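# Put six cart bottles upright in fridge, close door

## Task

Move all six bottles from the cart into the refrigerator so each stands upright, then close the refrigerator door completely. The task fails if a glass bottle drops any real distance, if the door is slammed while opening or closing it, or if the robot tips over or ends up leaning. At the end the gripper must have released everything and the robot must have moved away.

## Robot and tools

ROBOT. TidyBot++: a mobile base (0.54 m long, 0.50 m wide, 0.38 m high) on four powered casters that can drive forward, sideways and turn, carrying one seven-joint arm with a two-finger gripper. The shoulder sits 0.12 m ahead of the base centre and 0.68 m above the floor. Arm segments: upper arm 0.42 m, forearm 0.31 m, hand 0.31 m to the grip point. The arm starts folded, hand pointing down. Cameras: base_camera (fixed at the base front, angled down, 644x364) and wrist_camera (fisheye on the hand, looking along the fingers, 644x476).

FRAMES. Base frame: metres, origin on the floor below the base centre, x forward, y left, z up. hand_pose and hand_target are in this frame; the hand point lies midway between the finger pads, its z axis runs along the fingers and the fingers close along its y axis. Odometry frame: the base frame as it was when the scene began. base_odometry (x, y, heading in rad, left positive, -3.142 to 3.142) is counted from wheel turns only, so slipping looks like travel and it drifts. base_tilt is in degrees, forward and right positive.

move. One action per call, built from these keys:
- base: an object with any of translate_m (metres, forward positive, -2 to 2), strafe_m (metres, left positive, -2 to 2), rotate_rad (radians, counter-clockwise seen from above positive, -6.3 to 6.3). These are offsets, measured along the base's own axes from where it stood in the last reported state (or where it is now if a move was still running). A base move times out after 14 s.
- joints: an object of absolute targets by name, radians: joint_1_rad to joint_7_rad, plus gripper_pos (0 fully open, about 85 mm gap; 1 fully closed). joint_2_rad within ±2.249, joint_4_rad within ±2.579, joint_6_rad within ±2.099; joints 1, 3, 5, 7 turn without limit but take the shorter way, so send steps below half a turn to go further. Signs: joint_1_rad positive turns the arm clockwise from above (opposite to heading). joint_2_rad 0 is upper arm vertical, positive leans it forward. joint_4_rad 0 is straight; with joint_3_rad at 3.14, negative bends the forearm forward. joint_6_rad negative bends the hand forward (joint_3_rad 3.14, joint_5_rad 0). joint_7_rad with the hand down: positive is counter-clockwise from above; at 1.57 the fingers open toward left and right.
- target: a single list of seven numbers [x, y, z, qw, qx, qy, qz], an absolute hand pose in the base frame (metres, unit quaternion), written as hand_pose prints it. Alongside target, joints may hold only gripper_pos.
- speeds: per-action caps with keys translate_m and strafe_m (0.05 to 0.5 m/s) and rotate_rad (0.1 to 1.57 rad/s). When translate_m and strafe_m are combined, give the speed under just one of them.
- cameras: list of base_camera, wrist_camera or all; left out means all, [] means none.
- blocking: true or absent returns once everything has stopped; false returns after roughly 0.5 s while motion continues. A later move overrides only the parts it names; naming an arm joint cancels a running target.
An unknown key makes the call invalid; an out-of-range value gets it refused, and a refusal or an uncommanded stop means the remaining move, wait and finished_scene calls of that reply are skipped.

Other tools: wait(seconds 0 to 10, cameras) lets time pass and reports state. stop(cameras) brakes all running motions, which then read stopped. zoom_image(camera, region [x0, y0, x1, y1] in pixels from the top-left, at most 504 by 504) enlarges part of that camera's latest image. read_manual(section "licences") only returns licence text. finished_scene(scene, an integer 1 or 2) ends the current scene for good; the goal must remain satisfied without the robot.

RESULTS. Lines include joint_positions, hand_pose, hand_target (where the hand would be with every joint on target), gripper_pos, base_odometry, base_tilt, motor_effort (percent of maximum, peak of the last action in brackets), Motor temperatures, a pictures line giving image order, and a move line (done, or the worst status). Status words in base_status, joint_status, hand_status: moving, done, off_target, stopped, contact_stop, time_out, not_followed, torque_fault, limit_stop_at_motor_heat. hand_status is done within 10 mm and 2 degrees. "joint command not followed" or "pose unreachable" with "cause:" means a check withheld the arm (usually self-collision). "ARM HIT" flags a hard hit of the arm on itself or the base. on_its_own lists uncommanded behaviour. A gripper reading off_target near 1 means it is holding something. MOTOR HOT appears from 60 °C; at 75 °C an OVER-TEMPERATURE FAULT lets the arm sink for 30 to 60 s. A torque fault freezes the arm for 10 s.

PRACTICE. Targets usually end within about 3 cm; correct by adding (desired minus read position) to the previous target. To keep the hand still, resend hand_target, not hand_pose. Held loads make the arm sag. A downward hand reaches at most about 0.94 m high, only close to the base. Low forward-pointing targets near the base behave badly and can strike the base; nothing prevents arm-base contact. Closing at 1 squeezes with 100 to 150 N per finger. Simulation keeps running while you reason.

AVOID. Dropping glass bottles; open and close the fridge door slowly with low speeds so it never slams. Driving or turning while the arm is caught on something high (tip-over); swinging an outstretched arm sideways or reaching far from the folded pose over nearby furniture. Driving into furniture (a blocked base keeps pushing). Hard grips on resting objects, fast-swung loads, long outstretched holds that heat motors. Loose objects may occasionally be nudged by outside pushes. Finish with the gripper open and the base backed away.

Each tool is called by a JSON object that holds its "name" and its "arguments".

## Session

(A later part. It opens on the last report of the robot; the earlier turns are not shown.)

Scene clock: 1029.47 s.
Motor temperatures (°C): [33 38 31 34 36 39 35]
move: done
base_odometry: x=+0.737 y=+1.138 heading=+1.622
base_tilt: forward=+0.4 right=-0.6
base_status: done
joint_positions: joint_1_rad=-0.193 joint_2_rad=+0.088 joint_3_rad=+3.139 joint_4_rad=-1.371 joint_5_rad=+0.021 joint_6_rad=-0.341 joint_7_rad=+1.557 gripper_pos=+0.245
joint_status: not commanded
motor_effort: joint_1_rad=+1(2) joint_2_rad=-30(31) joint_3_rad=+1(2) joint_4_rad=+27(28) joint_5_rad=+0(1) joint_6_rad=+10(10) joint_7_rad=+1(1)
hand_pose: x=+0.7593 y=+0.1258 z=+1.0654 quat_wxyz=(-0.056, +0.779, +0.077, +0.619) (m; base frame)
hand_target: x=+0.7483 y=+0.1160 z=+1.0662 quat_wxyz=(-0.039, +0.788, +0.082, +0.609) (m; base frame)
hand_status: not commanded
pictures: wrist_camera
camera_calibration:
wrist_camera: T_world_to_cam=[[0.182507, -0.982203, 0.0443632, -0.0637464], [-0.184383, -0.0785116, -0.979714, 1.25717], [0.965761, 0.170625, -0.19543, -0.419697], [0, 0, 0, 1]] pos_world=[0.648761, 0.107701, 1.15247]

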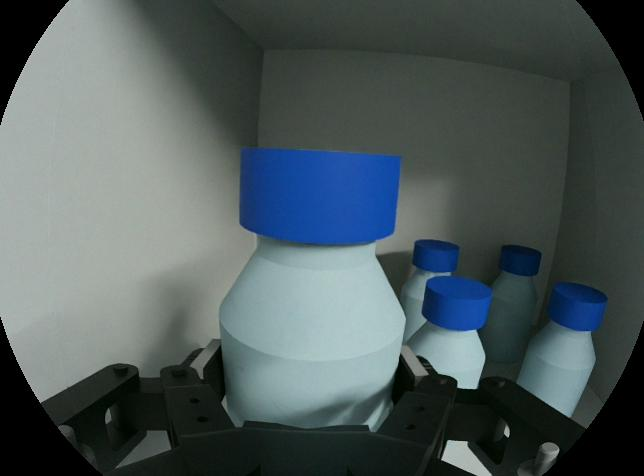

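{"name": "move", "arguments": {"joints": {"joint_1_rad": -0.24}, "base": {"translate_m": 0.08}, "speeds": {"translate_m": 0.1}}}

Scene clock: 1037.63 s.
Motor temperatures (°C): [33 38 31 34 36 38 35]
move: done
base_odometry: x=+0.733 y=+1.218 heading=+1.622
base_tilt: forward=+0.4 right=-0.5
base_status: done
joint_positions: joint_1_rad=-0.237 joint_2_rad=+0.089 joint_3_rad=+3.139 joint_4_rad=-1.371 joint_5_rad=+0.021 joint_6_rad=-0.341 joint_7_rad=+1.557 gripper_pos=+0.245
joint_status: all done
motor_effort: joint_1_rad=+0(2) joint_2_rad=-28(32) joint_3_rad=+0(2) joint_4_rad=+26(27) joint_5_rad=+0(1) joint_6_rad=+10(11) joint_7_rad=+0(1)
hand_pose: x=+0.7535 y=+0.1540 z=+1.0646 quat_wxyz=(-0.070, +0.778, +0.094, +0.617) (m; base frame)
hand_target: x=+0.7417 y=+0.1473 z=+1.0662 quat_wxyz=(-0.054, +0.786, +0.102, +0.608) (m; base frame)
hand_status: not commanded
pictures: base_camera, wrist_camera
camera_calibration:
wrist_camera: T_world_to_cam=[[0.225698, -0.973186, 0.0443766, -0.0689002], [-0.182153, -0.0869053, -0.979422, 1.2568], [0.957016, 0.212971, -0.196883, -0.417453], [0, 0, 0, 1]] pos_world=[0.643989, 0.131075, 1.1518]

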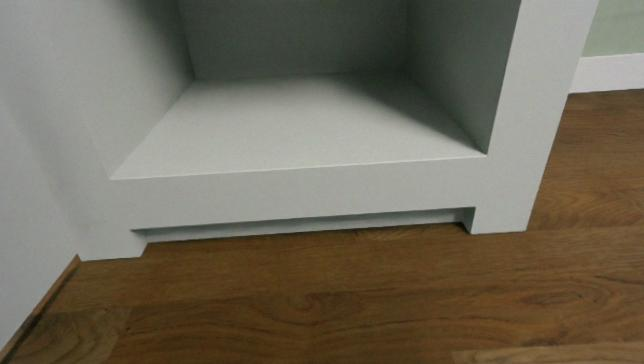

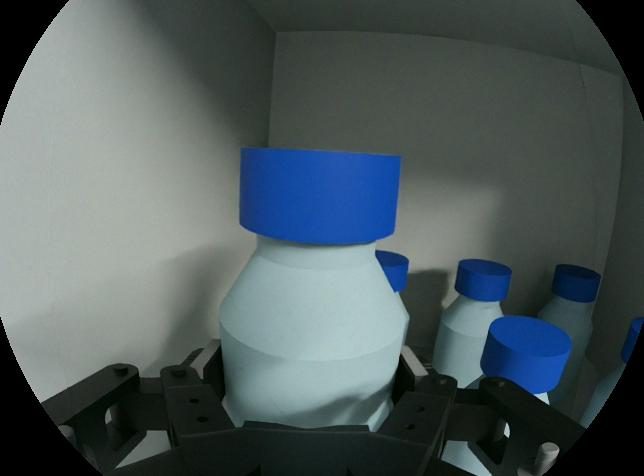

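{"name": "move", "arguments": {"base": {"translate_m": 0.025}, "joints": {"joint_2_rad": 0.06, "joint_4_rad": -1.45, "joint_6_rad": -0.33}, "speeds": {"translate_m": 0.1}, "cameras": ["wrist_camera"]}}

{"name": "move", "arguments": {"joints": {"joint_2_rad": 0.06, "joint_4_rad": -1.51, "joint_6_rad": -0.26}, "cameras": ["wrist_camera"]}}

Scene clock: 1048.73 s.
Motor temperatures (°C): [33 38 31 34 36 38 35]
move: done
base_odometry: x=+0.731 y=+1.243 heading=+1.622
base_tilt: forward=+0.4 right=-0.6
base_status: done
joint_positions: joint_1_rad=-0.237 joint_2_rad=+0.088 joint_3_rad=+3.139 joint_4_rad=-1.461 joint_5_rad=+0.021 joint_6_rad=-0.341 joint_7_rad=+1.557 gripper_pos=+0.245
joint_status: all done
motor_effort: joint_1_rad=+0(1) joint_2_rad=-28(32) joint_3_rad=+1(1) joint_4_rad=+27(29) joint_5_rad=+0(1) joint_6_rad=+10(11) joint_7_rad=+0(1)
hand_pose: x=+0.7477 y=+0.1527 z=+1.0097 quat_wxyz=(-0.065, +0.805, +0.097, +0.582) (m; base frame)
hand_target: x=+0.7406 y=+0.1483 z=+1.0383 quat_wxyz=(-0.055, +0.789, +0.104, +0.604) (m; base frame)
hand_status: not commanded
pictures: wrist_camera
camera_calibration:
wrist_camera: T_world_to_cam=[[0.229761, -0.972195, 0.0452358, -0.0704829], [-0.266397, -0.107526, -0.957847, 1.24626], [0.936078, 0.208026, -0.283695, -0.31833], [0, 0, 0, 1]] pos_world=[0.646177, 0.131704, 1.10661]

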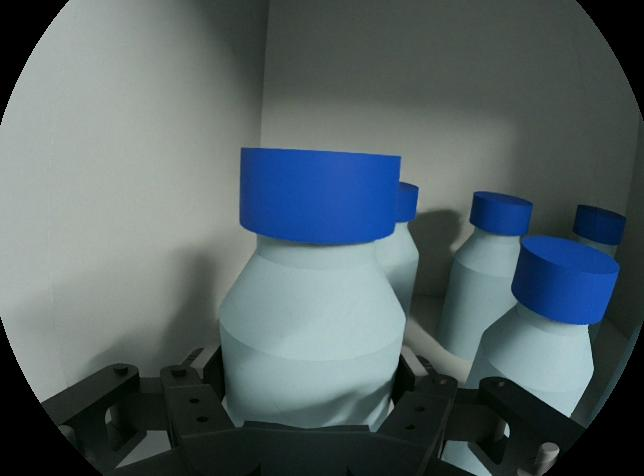

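Scene clock: 1049.53 s.
Motor temperatures (°C): [33 38 31 34 36 38 35]
move: done
base_odometry: x=+0.731 y=+1.243 heading=+1.622
base_tilt: forward=+0.4 right=-0.6
base_status: not commanded
joint_positions: joint_1_rad=-0.237 joint_2_rad=+0.088 joint_3_rad=+3.139 joint_4_rad=-1.518 joint_5_rad=+0.021 joint_6_rad=-0.322 joint_7_rad=+1.557 gripper_pos=+0.245
joint_status: all done
motor_effort: joint_1_rad=+0(1) joint_2_rad=-28(30) joint_3_rad=+0(1) joint_4_rad=+27(29) joint_5_rad=+0(1) joint_6_rad=+9(11) joint_7_rad=+0(1)
hand_pose: x=+0.7438 y=+0.1518 z=+0.9809 quat_wxyz=(-0.064, +0.816, +0.099, +0.567) (m; base frame)
hand_target: x=+0.7417 y=+0.1499 z=+1.0224 quat_wxyz=(-0.056, +0.785, +0.105, +0.607) (m; base frame)
hand_status: not commanded
pictures: wrist_camera
camera_calibration:
wrist_camera: T_world_to_cam=[[0.231819, -0.971695, 0.0454761, -0.0709213], [-0.300964, -0.116101, -0.946542, 1.2334], [0.92503, 0.20574, -0.31936, -0.279127], [0, 0, 0, 1]] pos_world=[0.645852, 0.131712, 1.08155]

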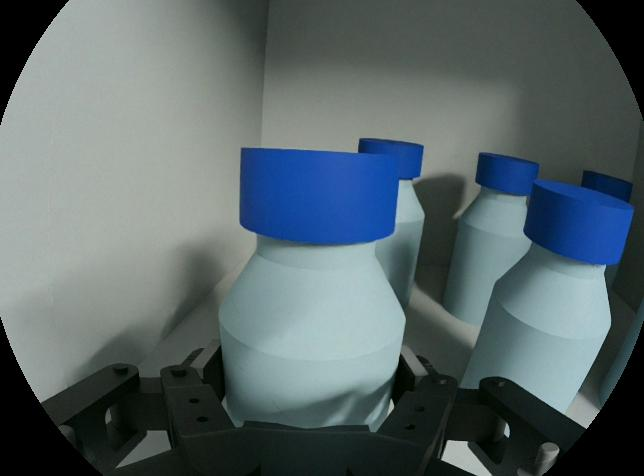

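{"name": "move", "arguments": {"joints": {"joint_2_rad": 0.065, "joint_4_rad": -1.57, "joint_6_rad": -0.18}, "cameras": []}}

{"name": "move", "arguments": {"joints": {"joint_2_rad": 0.07, "joint_4_rad": -1.61, "joint_6_rad": -0.15}, "cameras": ["wrist_camera"]}}

Scene clock: 1052.97 s.
Motor temperatures (°C): [33 38 31 34 36 38 35]
move: done
base_odometry: x=+0.731 y=+1.243 heading=+1.622
base_tilt: forward=+0.4 right=-0.5
base_status: not commanded
joint_positions: joint_1_rad=-0.237 joint_2_rad=+0.087 joint_3_rad=+3.139 joint_4_rad=-1.562 joint_5_rad=+0.021 joint_6_rad=-0.250 joint_7_rad=+1.557 gripper_pos=+0.245
joint_status: all done
motor_effort: joint_1_rad=+0(1) joint_2_rad=-26(29) joint_3_rad=+0(1) joint_4_rad=+25(28) joint_5_rad=+0(0) joint_6_rad=+8(10) joint_7_rad=+0(1)
hand_pose: x=+0.7453 y=+0.1527 z=+0.9755 quat_wxyz=(-0.066, +0.807, +0.098, +0.578) (m; base frame)
hand_target: x=+0.7439 y=+0.1519 z=+1.0063 quat_wxyz=(-0.058, +0.781, +0.107, +0.613) (m; base frame)
hand_status: not commanded
pictures: none
No camera images: "cameras" was empty.

Scene clock: 1053.63 s.
Motor temperatures (°C): [33 38 31 34 36 38 35]
move: done
base_odometry: x=+0.731 y=+1.243 heading=+1.622
base_tilt: forward=+0.4 right=-0.6
base_status: not commanded
joint_positions: joint_1_rad=-0.236 joint_2_rad=+0.082 joint_3_rad=+3.139 joint_4_rad=-1.589 joint_5_rad=+0.021 joint_6_rad=-0.210 joint_7_rad=+1.557 gripper_pos=+0.245
joint_status: all done
motor_effort: joint_1_rad=-2(2) joint_2_rad=-22(26) joint_3_rad=-2(2) joint_4_rad=+22(25) joint_5_rad=+0(1) joint_6_rad=+6(9) joint_7_rad=+0(1)
hand_pose: x=+0.7445 y=+0.1525 z=+0.9744 quat_wxyz=(-0.067, +0.802, +0.098, +0.585) (m; base frame)
hand_target: x=+0.7435 y=+0.1524 z=+0.9876 quat_wxyz=(-0.058, +0.785, +0.108, +0.607) (m; base frame)
hand_status: not commanded
pictures: wrist_camera
camera_calibration:
wrist_camera: T_world_to_cam=[[0.231703, -0.971741, 0.0450858, -0.069663], [-0.257724, -0.106011, -0.960385, 1.20734], [0.938026, 0.210904, -0.275004, -0.335663], [0, 0, 0, 1]] pos_world=[0.642161, 0.131089, 1.07034]

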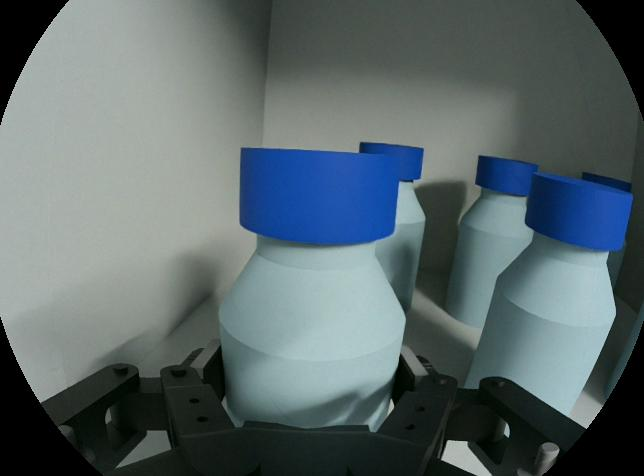

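{"name": "move", "arguments": {"joints": {"gripper_pos": 0.1}, "cameras": ["wrist_camera"]}}

{"name": "move", "arguments": {"base": {"translate_m": -0.146, "strafe_m": -0.032}, "speeds": {"translate_m": 0.1}, "cameras": ["wrist_camera"]}}

Scene clock: 1057.40 s.
Motor temperatures (°C): [33 38 31 34 36 38 35]
move: done
base_odometry: x=+0.731 y=+1.243 heading=+1.622
base_tilt: forward=+0.4 right=-0.6
base_status: not commanded
joint_positions: joint_1_rad=-0.237 joint_2_rad=+0.082 joint_3_rad=+3.139 joint_4_rad=-1.593 joint_5_rad=+0.021 joint_6_rad=-0.210 joint_7_rad=+1.557 gripper_pos=+0.100
joint_status: all done
motor_effort: joint_1_rad=+0(2) joint_2_rad=-24(27) joint_3_rad=+0(2) joint_4_rad=+22(24) joint_5_rad=+0(1) joint_6_rad=+7(8) joint_7_rad=+0(1)
hand_pose: x=+0.7439 y=+0.1529 z=+0.9722 quat_wxyz=(-0.067, +0.803, +0.098, +0.584) (m; base frame)
hand_target: x=+0.7435 y=+0.1524 z=+0.9876 quat_wxyz=(-0.058, +0.785, +0.108, +0.607) (m; base frame)
hand_status: not commanded
pictures: wrist_camera
camera_calibration:
wrist_camera: T_world_to_cam=[[0.23266, -0.971512, 0.045104, -0.0698023], [-0.26095, -0.107035, -0.9594, 1.20673], [0.936896, 0.211444, -0.278418, -0.331713], [0, 0, 0, 1]] pos_world=[0.641917, 0.131487, 1.06853]

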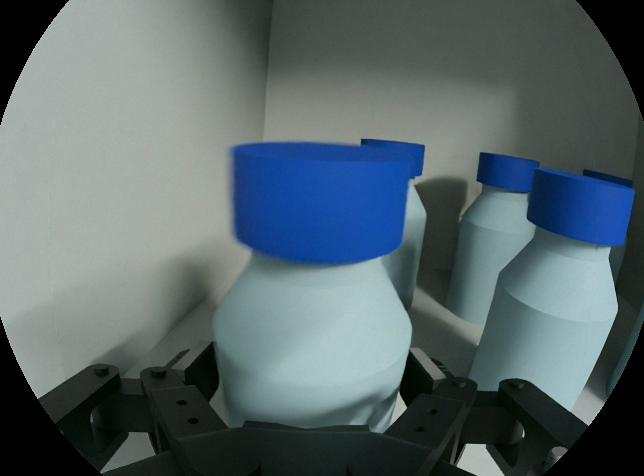

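Scene clock: 1059.43 s.
Motor temperatures (°C): [33 38 31 33 36 38 35]
move: done
base_odometry: x=+0.771 y=+1.099 heading=+1.622
base_tilt: forward=+0.4 right=-0.6
base_status: done
joint_positions: joint_1_rad=-0.237 joint_2_rad=+0.077 joint_3_rad=+3.139 joint_4_rad=-1.593 joint_5_rad=+0.021 joint_6_rad=-0.210 joint_7_rad=+1.557 gripper_pos=+0.100
joint_status: not commanded
motor_effort: joint_1_rad=+0(1) joint_2_rad=-24(28) joint_3_rad=+0(1) joint_4_rad=+23(24) joint_5_rad=+0(1) joint_6_rad=+7(7) joint_7_rad=+0(1)
hand_pose: x=+0.7424 y=+0.1525 z=+0.9751 quat_wxyz=(-0.067, +0.802, +0.098, +0.586) (m; base frame)
hand_target: x=+0.7435 y=+0.1524 z=+0.9876 quat_wxyz=(-0.058, +0.785, +0.108, +0.607) (m; base frame)
hand_status: not commanded
pictures: wrist_camera
camera_calibration:
wrist_camera: T_world_to_cam=[[0.232466, -0.971559, 0.0450953, -0.0697751], [-0.256808, -0.106035, -0.960628, 1.20703], [0.938088, 0.211732, -0.274154, -0.334557], [0, 0, 0, 1]] pos_world=[0.64004, 0.131033, 1.07094]

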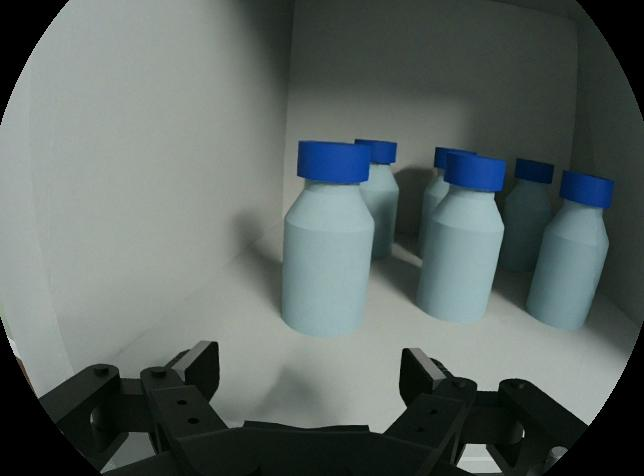

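{"name": "move", "arguments": {"base": {"translate_m": -0.55}, "speeds": {"translate_m": 0.3}, "cameras": ["base_camera", "wrist_camera"]}}

Scene clock: 1078.73 s.
Motor temperatures (°C): [33 38 31 33 36 39 35]
move: done
base_odometry: x=+0.799 y=+0.550 heading=+1.622
base_tilt: forward=+0.3 right=-0.6
base_status: done
joint_positions: joint_1_rad=-0.237 joint_2_rad=+0.075 joint_3_rad=+3.139 joint_4_rad=-1.594 joint_5_rad=+0.021 joint_6_rad=-0.210 joint_7_rad=+1.557 gripper_pos=+0.100
joint_status: not commanded
motor_effort: joint_1_rad=+0(1) joint_2_rad=-23(27) joint_3_rad=+0(1) joint_4_rad=+22(24) joint_5_rad=+0(0) joint_6_rad=+7(7) joint_7_rad=+0(1)
hand_pose: x=+0.7418 y=+0.1524 z=+0.9761 quat_wxyz=(-0.067, +0.801, +0.098, +0.586) (m; base frame)
hand_target: x=+0.7435 y=+0.1524 z=+0.9876 quat_wxyz=(-0.058, +0.785, +0.108, +0.607) (m; base frame)
hand_status: not commanded
pictures: base_camera, wrist_camera
camera_calibration:
wrist_camera: T_world_to_cam=[[0.232397, -0.971575, 0.0450926, -0.0697664], [-0.255324, -0.105677, -0.961063, 1.2071], [0.93851, 0.211835, -0.272626, -0.335459], [0, 0, 0, 1]] pos_world=[0.639246, 0.130841, 1.07179]

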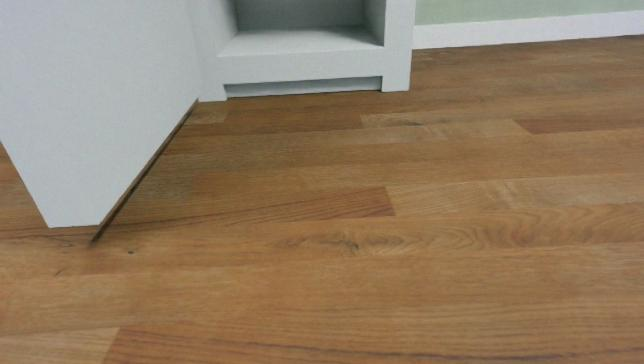

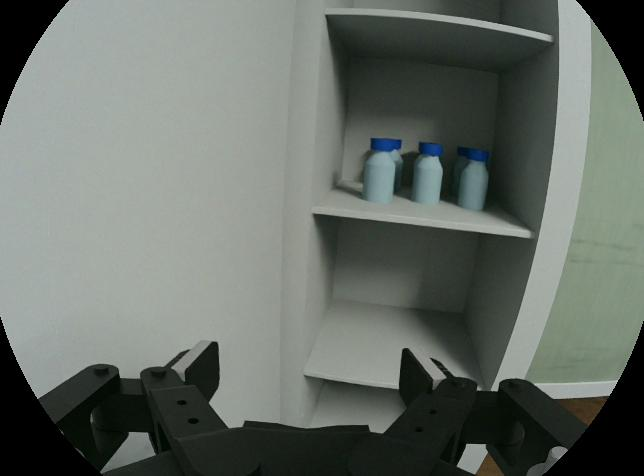

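{"name": "move", "arguments": {"base": {"translate_m": -0.42}, "speeds": {"translate_m": 0.3}, "cameras": []}}

{"name": "move", "arguments": {"base": {"strafe_m": 0.58}, "joints": {"joint_1_rad": 0.012, "joint_2_rad": 0.07, "joint_4_rad": -1.64, "joint_6_rad": -0.125, "gripper_pos": 1}, "speeds": {"strafe_m": 0.3}}}

Scene clock: 1090.40 s.
Motor temperatures (°C): [33 38 31 33 36 39 35]
move: done
base_odometry: x=+0.821 y=+0.130 heading=+1.623
base_tilt: forward=+0.4 right=-0.6
base_status: done
joint_positions: joint_1_rad=-0.237 joint_2_rad=+0.074 joint_3_rad=+3.139 joint_4_rad=-1.594 joint_5_rad=+0.021 joint_6_rad=-0.210 joint_7_rad=+1.557 gripper_pos=+0.100
joint_status: not commanded
motor_effort: joint_1_rad=+0(1) joint_2_rad=-25(27) joint_3_rad=+0(1) joint_4_rad=+23(24) joint_5_rad=+0(1) joint_6_rad=+7(7) joint_7_rad=+0(1)
hand_pose: x=+0.7414 y=+0.1523 z=+0.9766 quat_wxyz=(-0.067, +0.801, +0.098, +0.587) (m; base frame)
hand_target: x=+0.7435 y=+0.1524 z=+0.9876 quat_wxyz=(-0.058, +0.785, +0.108, +0.607) (m; base frame)
hand_status: not commanded
pictures: none
No camera images: "cameras" was empty.

Scene clock: 1093.27 s.
Motor temperatures (°C): [33 38 31 33 36 39 35]
move: done
base_odometry: x=+0.242 y=+0.100 heading=+1.623
base_tilt: forward=+0.4 right=-0.6
base_status: done
joint_positions: joint_1_rad=+0.006 joint_2_rad=+0.074 joint_3_rad=+3.139 joint_4_rad=-1.620 joint_5_rad=+0.021 joint_6_rad=-0.194 joint_7_rad=+1.557 gripper_pos=+0.999
joint_status: all done
motor_effort: joint_1_rad=+0(3) joint_2_rad=-24(25) joint_3_rad=+1(2) joint_4_rad=+23(24) joint_5_rad=+0(1) joint_6_rad=+7(8) joint_7_rad=+0(1)
hand_pose: x=+0.7579 y=-0.0017 z=+0.9658 quat_wxyz=(+0.004, +0.810, +0.001, +0.587) (m; base frame)
hand_target: x=+0.7602 y=-0.0077 z=+0.9767 quat_wxyz=(+0.018, +0.794, +0.009, +0.608) (m; base frame)
hand_status: not commanded
pictures: base_camera, wrist_camera
camera_calibration:
wrist_camera: T_world_to_cam=[[-0.00730494, -0.998956, 0.0451024, -0.0411563], [-0.281485, -0.0412255, -0.958679, 1.20263], [0.959538, -0.0196988, -0.28089, -0.329166], [0, 0, 0, 1]] pos_world=[0.654069, 0.00198158, 1.06233]

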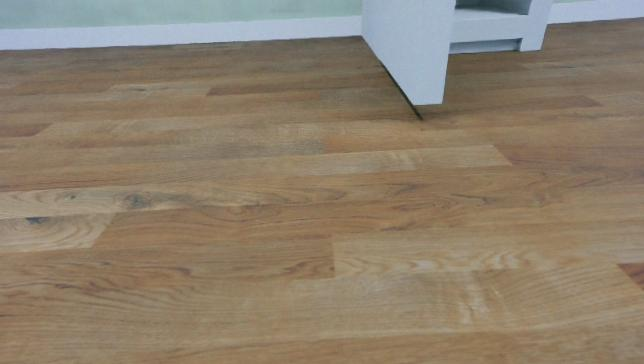

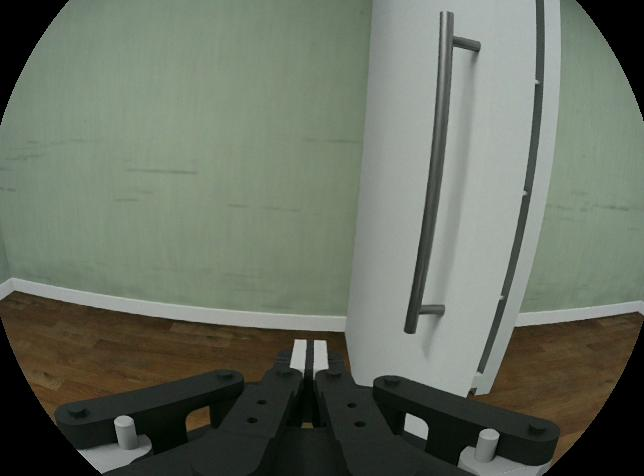

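{"name": "move", "arguments": {"base": {"translate_m": 0.4, "strafe_m": 0.03}, "speeds": {"translate_m": 0.2}}}

Scene clock: 1099.03 s.
Motor temperatures (°C): [33 38 31 33 36 39 35]
move: done
base_odometry: x=+0.191 y=+0.498 heading=+1.623
base_tilt: forward=+0.4 right=-0.5
base_status: done
joint_positions: joint_1_rad=+0.006 joint_2_rad=+0.074 joint_3_rad=+3.139 joint_4_rad=-1.621 joint_5_rad=+0.021 joint_6_rad=-0.191 joint_7_rad=+1.557 gripper_pos=+0.999
joint_status: not commanded
motor_effort: joint_1_rad=+0(1) joint_2_rad=-24(27) joint_3_rad=+1(1) joint_4_rad=+23(24) joint_5_rad=+0(1) joint_6_rad=+7(7) joint_7_rad=+0(1)
hand_pose: x=+0.7578 y=-0.0017 z=+0.9658 quat_wxyz=(+0.004, +0.809, +0.001, +0.587) (m; base frame)
hand_target: x=+0.7602 y=-0.0077 z=+0.9767 quat_wxyz=(+0.018, +0.794, +0.009, +0.608) (m; base frame)
hand_status: not commanded
pictures: base_camera, wrist_camera
camera_calibration:
wrist_camera: T_world_to_cam=[[-0.00737052, -0.998956, 0.0450922, -0.0411214], [-0.280341, -0.0412209, -0.959015, 1.20209], [0.959872, -0.0197096, -0.279744, -0.330423], [0, 0, 0, 1]] pos_world=[0.653856, 0.00196029, 1.06224]

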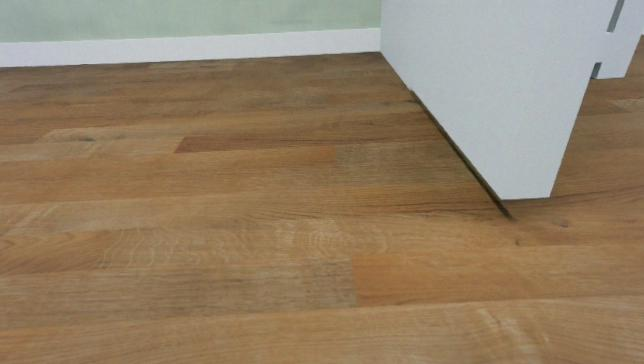

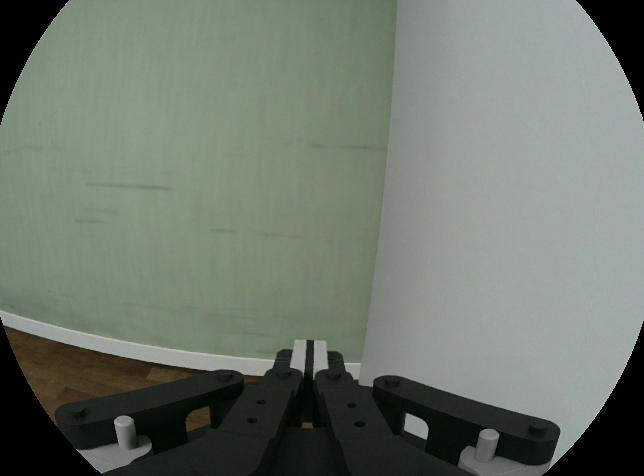

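{"name": "move", "arguments": {"base": {"strafe_m": -0.3}, "speeds": {"strafe_m": 0.06}}}

{"name": "move", "arguments": {"base": {"strafe_m": -0.15, "translate_m": 0.04}, "speeds": {"strafe_m": 0.06}}}

Scene clock: 1107.90 s.
Motor temperatures (°C): [33 38 31 33 36 39 35]
move: done
base_odometry: x=+0.491 y=+0.513 heading=+1.623
base_tilt: forward=+0.4 right=-0.5
base_status: done
joint_positions: joint_1_rad=+0.006 joint_2_rad=+0.074 joint_3_rad=+3.123 joint_4_rad=-1.622 joint_5_rad=+0.021 joint_6_rad=-0.191 joint_7_rad=+1.557 gripper_pos=+0.999
joint_status: not commanded
motor_effort: joint_1_rad=+0(9) joint_2_rad=-24(25) joint_3_rad=+0(9) joint_4_rad=+23(24) joint_5_rad=+0(2) joint_6_rad=+7(8) joint_7_rad=+0(1)
hand_pose: x=+0.7576 y=+0.0074 z=+0.9656 quat_wxyz=(+0.000, +0.810, +0.006, +0.587) (m; base frame)
hand_target: x=+0.7602 y=-0.0077 z=+0.9767 quat_wxyz=(+0.018, +0.794, +0.009, +0.608) (m; base frame)
hand_status: not commanded
pictures: base_camera, wrist_camera
camera_calibration:
wrist_camera: T_world_to_cam=[[0.00740085, -0.999006, 0.043959, -0.0421052], [-0.279948, -0.0442723, -0.958994, 1.20189], [0.959986, -0.00520889, -0.279998, -0.329981], [0, 0, 0, 1]] pos_world=[0.653557, 0.00942832, 1.06206]

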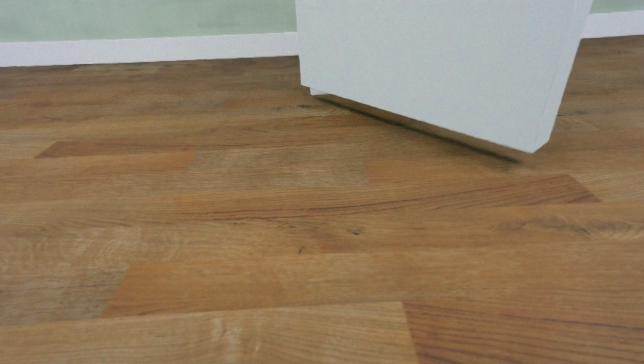

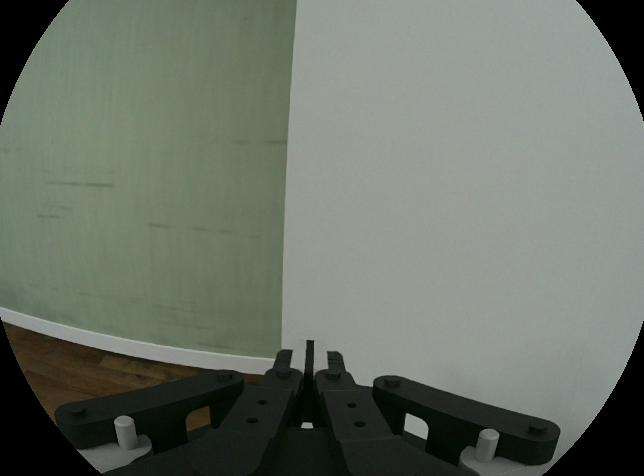

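Scene clock: 1110.97 s.
Motor temperatures (°C): [33 38 31 33 36 39 35]
move: done
base_odometry: x=+0.639 y=+0.561 heading=+1.623
base_tilt: forward=+0.4 right=-0.5
base_status: done
joint_positions: joint_1_rad=+0.009 joint_2_rad=+0.074 joint_3_rad=+3.125 joint_4_rad=-1.622 joint_5_rad=+0.021 joint_6_rad=-0.191 joint_7_rad=+1.557 gripper_pos=+0.999
joint_status: not commanded
motor_effort: joint_1_rad=+0(3) joint_2_rad=-24(25) joint_3_rad=+0(3) joint_4_rad=+23(24) joint_5_rad=+0(1) joint_6_rad=+7(7) joint_7_rad=+0(1)
hand_pose: x=+0.7576 y=+0.0045 z=+0.9655 quat_wxyz=(+0.001, +0.810, +0.004, +0.587) (m; base frame)
hand_target: x=+0.7602 y=-0.0077 z=+0.9767 quat_wxyz=(+0.018, +0.794, +0.009, +0.608) (m; base frame)
hand_status: not commanded
pictures: base_camera, wrist_camera
camera_calibration:
wrist_camera: T_world_to_cam=[[0.00288647, -0.999024, 0.044078, -0.0416489], [-0.280173, -0.0431207, -0.958981, 1.20189], [0.959945, -0.00958139, -0.280024, -0.329969], [0, 0, 0, 1]] pos_world=[0.65361, 0.00705667, 1.06203]

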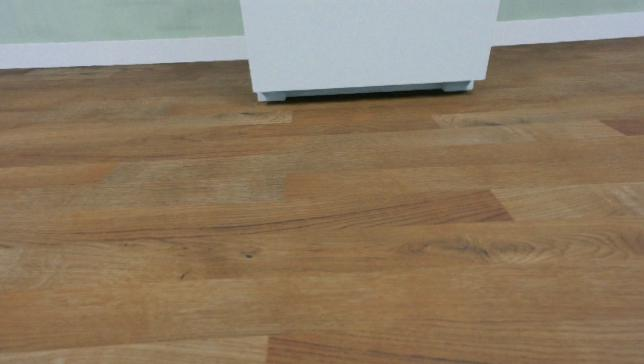

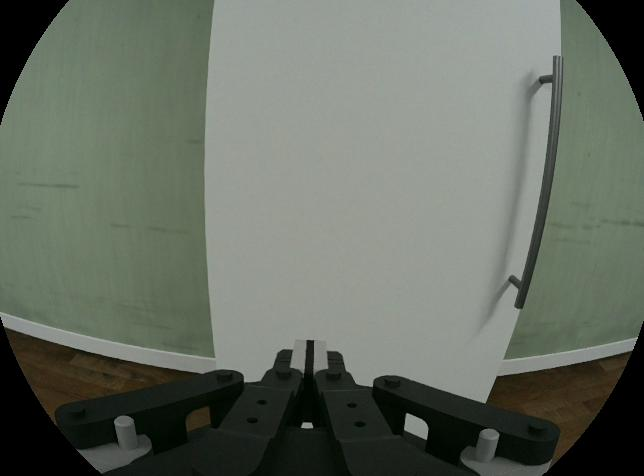

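{"name": "move", "arguments": {"base": {"strafe_m": -0.29, "translate_m": 0.18}, "speeds": {"strafe_m": 0.2}}}

Scene clock: 1116.73 s.
Motor temperatures (°C): [33 38 31 33 36 39 35]
move: done
base_odometry: x=+0.919 y=+0.756 heading=+1.622
base_tilt: forward=+0.4 right=-0.5
base_status: done
joint_positions: joint_1_rad=+0.011 joint_2_rad=+0.073 joint_3_rad=+3.127 joint_4_rad=-1.622 joint_5_rad=+0.021 joint_6_rad=-0.190 joint_7_rad=+1.557 gripper_pos=+0.999
joint_status: not commanded
motor_effort: joint_1_rad=+0(2) joint_2_rad=-24(26) joint_3_rad=+0(2) joint_4_rad=+23(24) joint_5_rad=+0(1) joint_6_rad=+7(7) joint_7_rad=+0(1)
hand_pose: x=+0.7575 y=+0.0021 z=+0.9657 quat_wxyz=(+0.002, +0.809, +0.003, +0.587) (m; base frame)
hand_target: x=+0.7602 y=-0.0077 z=+0.9767 quat_wxyz=(+0.018, +0.794, +0.009, +0.608) (m; base frame)
hand_status: not commanded
pictures: base_camera, wrist_camera
camera_calibration:
wrist_camera: T_world_to_cam=[[-0.00105536, -0.999021, 0.0442216, -0.0412729], [-0.279816, -0.0421601, -0.959127, 1.2018], [0.960053, -0.0133861, -0.279498, -0.330482], [0, 0, 0, 1]] pos_world=[0.653521, 0.0050118, 1.06214]

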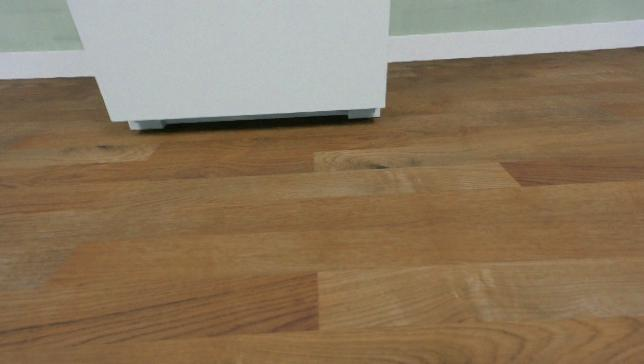

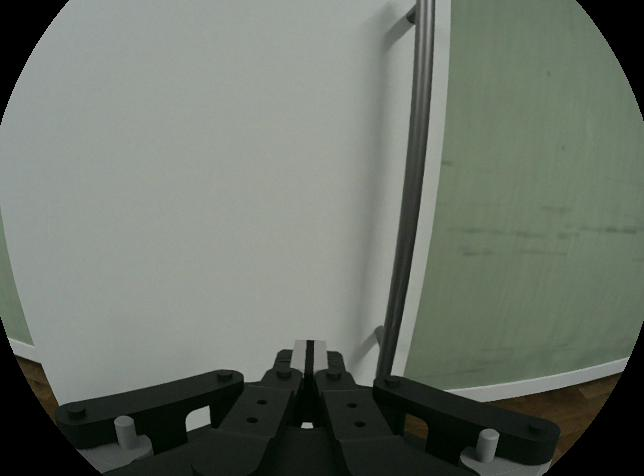

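{"name": "move", "arguments": {"base": {"strafe_m": 0.025, "translate_m": 0.2}, "speeds": {"translate_m": 0.07}}}

{"name": "move", "arguments": {"base": {"translate_m": 0.06}, "speeds": {"translate_m": 0.06}}}

Scene clock: 1126.77 s.
Motor temperatures (°C): [33 37 31 33 36 39 35]
move: done
base_odometry: x=+0.884 y=+0.955 heading=+1.622
base_tilt: forward=+0.4 right=-0.5
base_status: done
joint_positions: joint_1_rad=+0.011 joint_2_rad=+0.073 joint_3_rad=+3.127 joint_4_rad=-1.623 joint_5_rad=+0.021 joint_6_rad=-0.190 joint_7_rad=+1.557 gripper_pos=+0.999
joint_status: not commanded
motor_effort: joint_1_rad=+0(1) joint_2_rad=-24(27) joint_3_rad=+1(1) joint_4_rad=+23(24) joint_5_rad=+0(1) joint_6_rad=+7(7) joint_7_rad=+0(1)
hand_pose: x=+0.7575 y=+0.0021 z=+0.9658 quat_wxyz=(+0.002, +0.809, +0.003, +0.587) (m; base frame)
hand_target: x=+0.7602 y=-0.0077 z=+0.9767 quat_wxyz=(+0.018, +0.794, +0.009, +0.608) (m; base frame)
hand_status: not commanded
pictures: base_camera, wrist_camera
camera_calibration:
wrist_camera: T_world_to_cam=[[-0.00105865, -0.999021, 0.0442233, -0.0412709], [-0.279578, -0.0421642, -0.959197, 1.20171], [0.960122, -0.0133793, -0.27926, -0.330664], [0, 0, 0, 1]] pos_world=[0.653406, 0.00501447, 1.06216]

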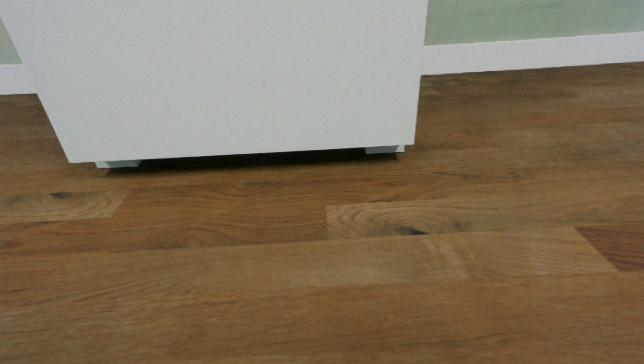

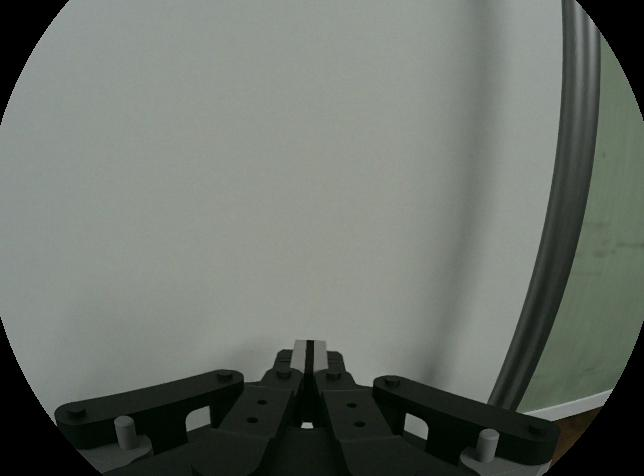

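Scene clock: 1128.17 s.
Motor temperatures (°C): [33 37 31 33 36 39 35]
move: done
base_odometry: x=+0.881 y=+1.014 heading=+1.622
base_tilt: forward=+0.4 right=-0.5
base_status: done
joint_positions: joint_1_rad=+0.011 joint_2_rad=+0.044 joint_3_rad=+3.127 joint_4_rad=-1.653 joint_5_rad=+0.021 joint_6_rad=-0.190 joint_7_rad=+1.557 gripper_pos=+0.999
joint_status: not commanded
motor_effort: joint_1_rad=-1(1) joint_2_rad=-18(25) joint_3_rad=+0(1) joint_4_rad=+27(29) joint_5_rad=+0(1) joint_6_rad=+11(13) joint_7_rad=+1(1)
hand_pose: x=+0.7450 y=+0.0019 z=+0.9663 quat_wxyz=(+0.003, +0.809, +0.003, +0.587) (m; base frame)
hand_target: x=+0.7602 y=-0.0077 z=+0.9767 quat_wxyz=(+0.018, +0.794, +0.009, +0.608) (m; base frame)
hand_status: not commanded
pictures: base_camera, wrist_camera
camera_calibration:
wrist_camera: T_world_to_cam=[[-0.00137104, -0.999001, 0.0446591, -0.0416209], [-0.279874, -0.0424911, -0.959096, 1.19884], [0.960036, -0.0138139, -0.279536, -0.318214], [0, 0, 0, 1]] pos_world=[0.640964, 0.00496495, 1.06271]

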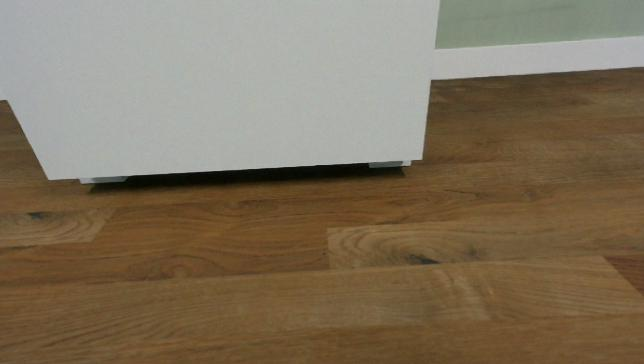

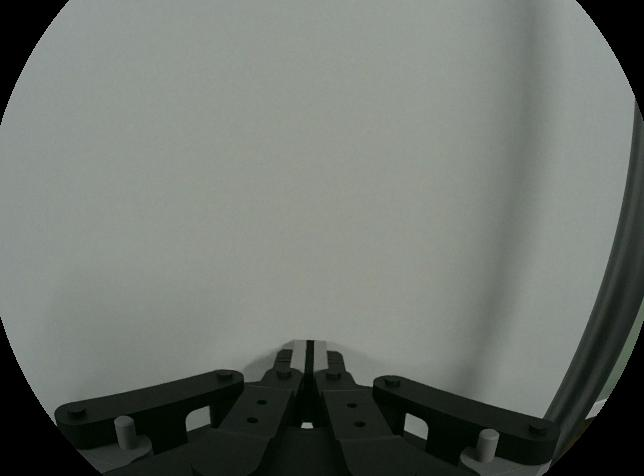

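{"name": "move", "arguments": {"base": {"translate_m": 0.04}, "speeds": {"translate_m": 0.05}}}

Scene clock: 1134.63 s.
Motor temperatures (°C): [33 37 31 33 36 39 35]
move: done
base_odometry: x=+0.879 y=+1.053 heading=+1.622
base_tilt: forward=+0.3 right=-0.5
base_status: done
joint_positions: joint_1_rad=+0.012 joint_2_rad=-0.044 joint_3_rad=+3.127 joint_4_rad=-1.737 joint_5_rad=+0.021 joint_6_rad=-0.197 joint_7_rad=+1.557 gripper_pos=+0.999
joint_status: not commanded
motor_effort: joint_1_rad=-2(2) joint_2_rad=+2(19) joint_3_rad=+0(1) joint_4_rad=+42(45) joint_5_rad=+0(1) joint_6_rad=+26(29) joint_7_rad=+0(1)
hand_pose: x=+0.7078 y=+0.0018 z=+0.9660 quat_wxyz=(+0.003, +0.811, +0.003, +0.586) (m; base frame)
hand_target: x=+0.7602 y=-0.0077 z=+0.9767 quat_wxyz=(+0.018, +0.794, +0.009, +0.608) (m; base frame)
hand_status: not commanded
pictures: base_camera, wrist_camera
camera_calibration:
wrist_camera: T_world_to_cam=[[-0.00186524, -0.998941, 0.0459821, -0.0427014], [-0.283898, -0.0435612, -0.957865, 1.18983], [0.958853, -0.0148409, -0.283516, -0.27788], [0, 0, 0, 1]] pos_world=[0.604156, 0.00505031, 1.06288]

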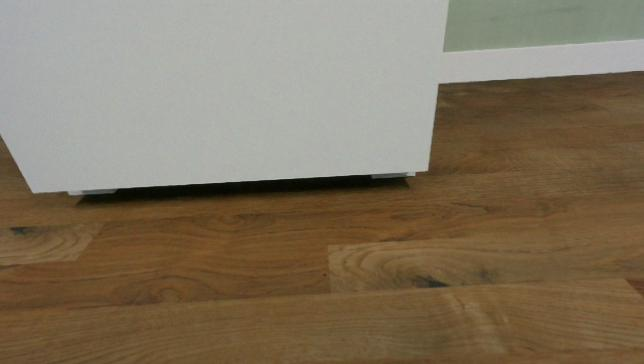

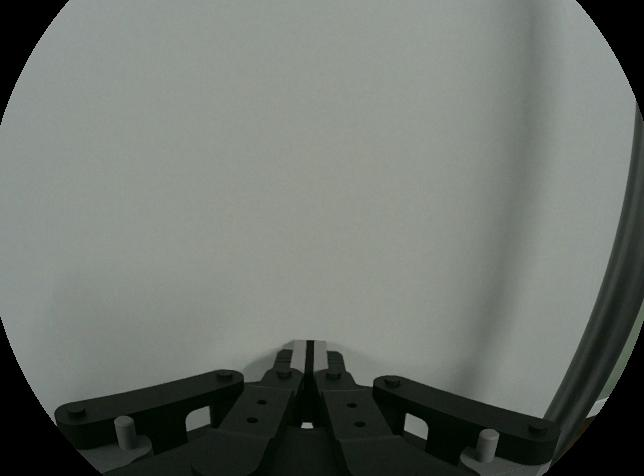

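{"name": "move", "arguments": {"base": {"translate_m": -0.5}, "speeds": {"translate_m": 0.15}}}

Scene clock: 1140.77 s.
Motor temperatures (°C): [33 37 31 33 36 39 35]
move: done
base_odometry: x=+0.904 y=+0.554 heading=+1.622
base_tilt: forward=+0.4 right=-0.6
base_status: done
joint_positions: joint_1_rad=+0.012 joint_2_rad=+0.072 joint_3_rad=+3.127 joint_4_rad=-1.651 joint_5_rad=+0.021 joint_6_rad=-0.148 joint_7_rad=+1.557 gripper_pos=+0.999
joint_status: not commanded
motor_effort: joint_1_rad=+0(2) joint_2_rad=-24(26) joint_3_rad=+0(2) joint_4_rad=+23(41) joint_5_rad=+0(1) joint_6_rad=+7(25) joint_7_rad=+0(1)
hand_pose: x=+0.7572 y=+0.0016 z=+0.9615 quat_wxyz=(+0.002, +0.805, +0.003, +0.593) (m; base frame)
hand_target: x=+0.7602 y=-0.0077 z=+0.9767 quat_wxyz=(+0.018, +0.794, +0.009, +0.608) (m; base frame)
hand_status: not commanded
pictures: base_camera, wrist_camera
camera_calibration:
wrist_camera: T_world_to_cam=[[-0.00200786, -0.999027, 0.0440563, -0.0406715], [-0.265719, -0.0419396, -0.963138, 1.19084], [0.964048, -0.0136405, -0.265377, -0.347962], [0, 0, 0, 1]] pos_world=[0.6518, 0.00456501, 1.05639]

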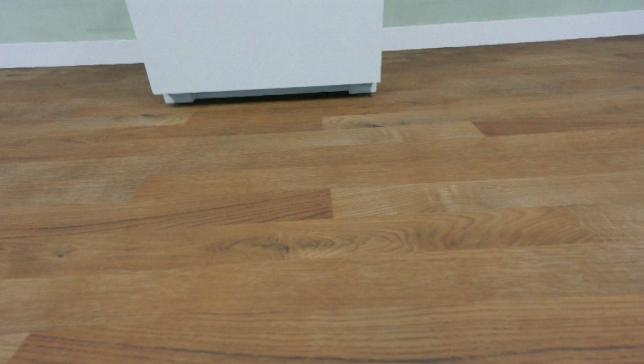

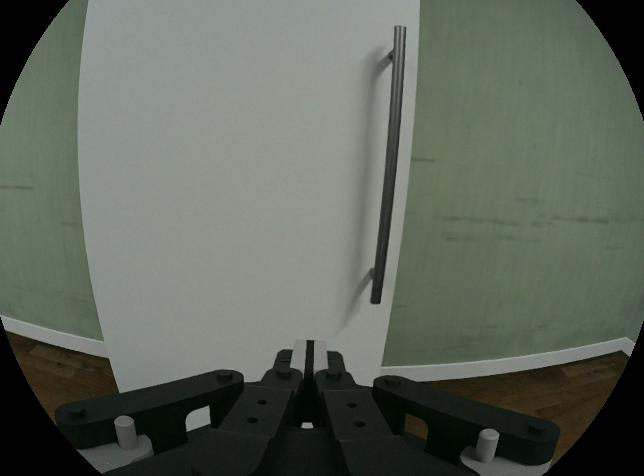

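Door shut.

{"name": "finished_scene", "arguments": {"scene": 2}}

The scene is finished: the task was done.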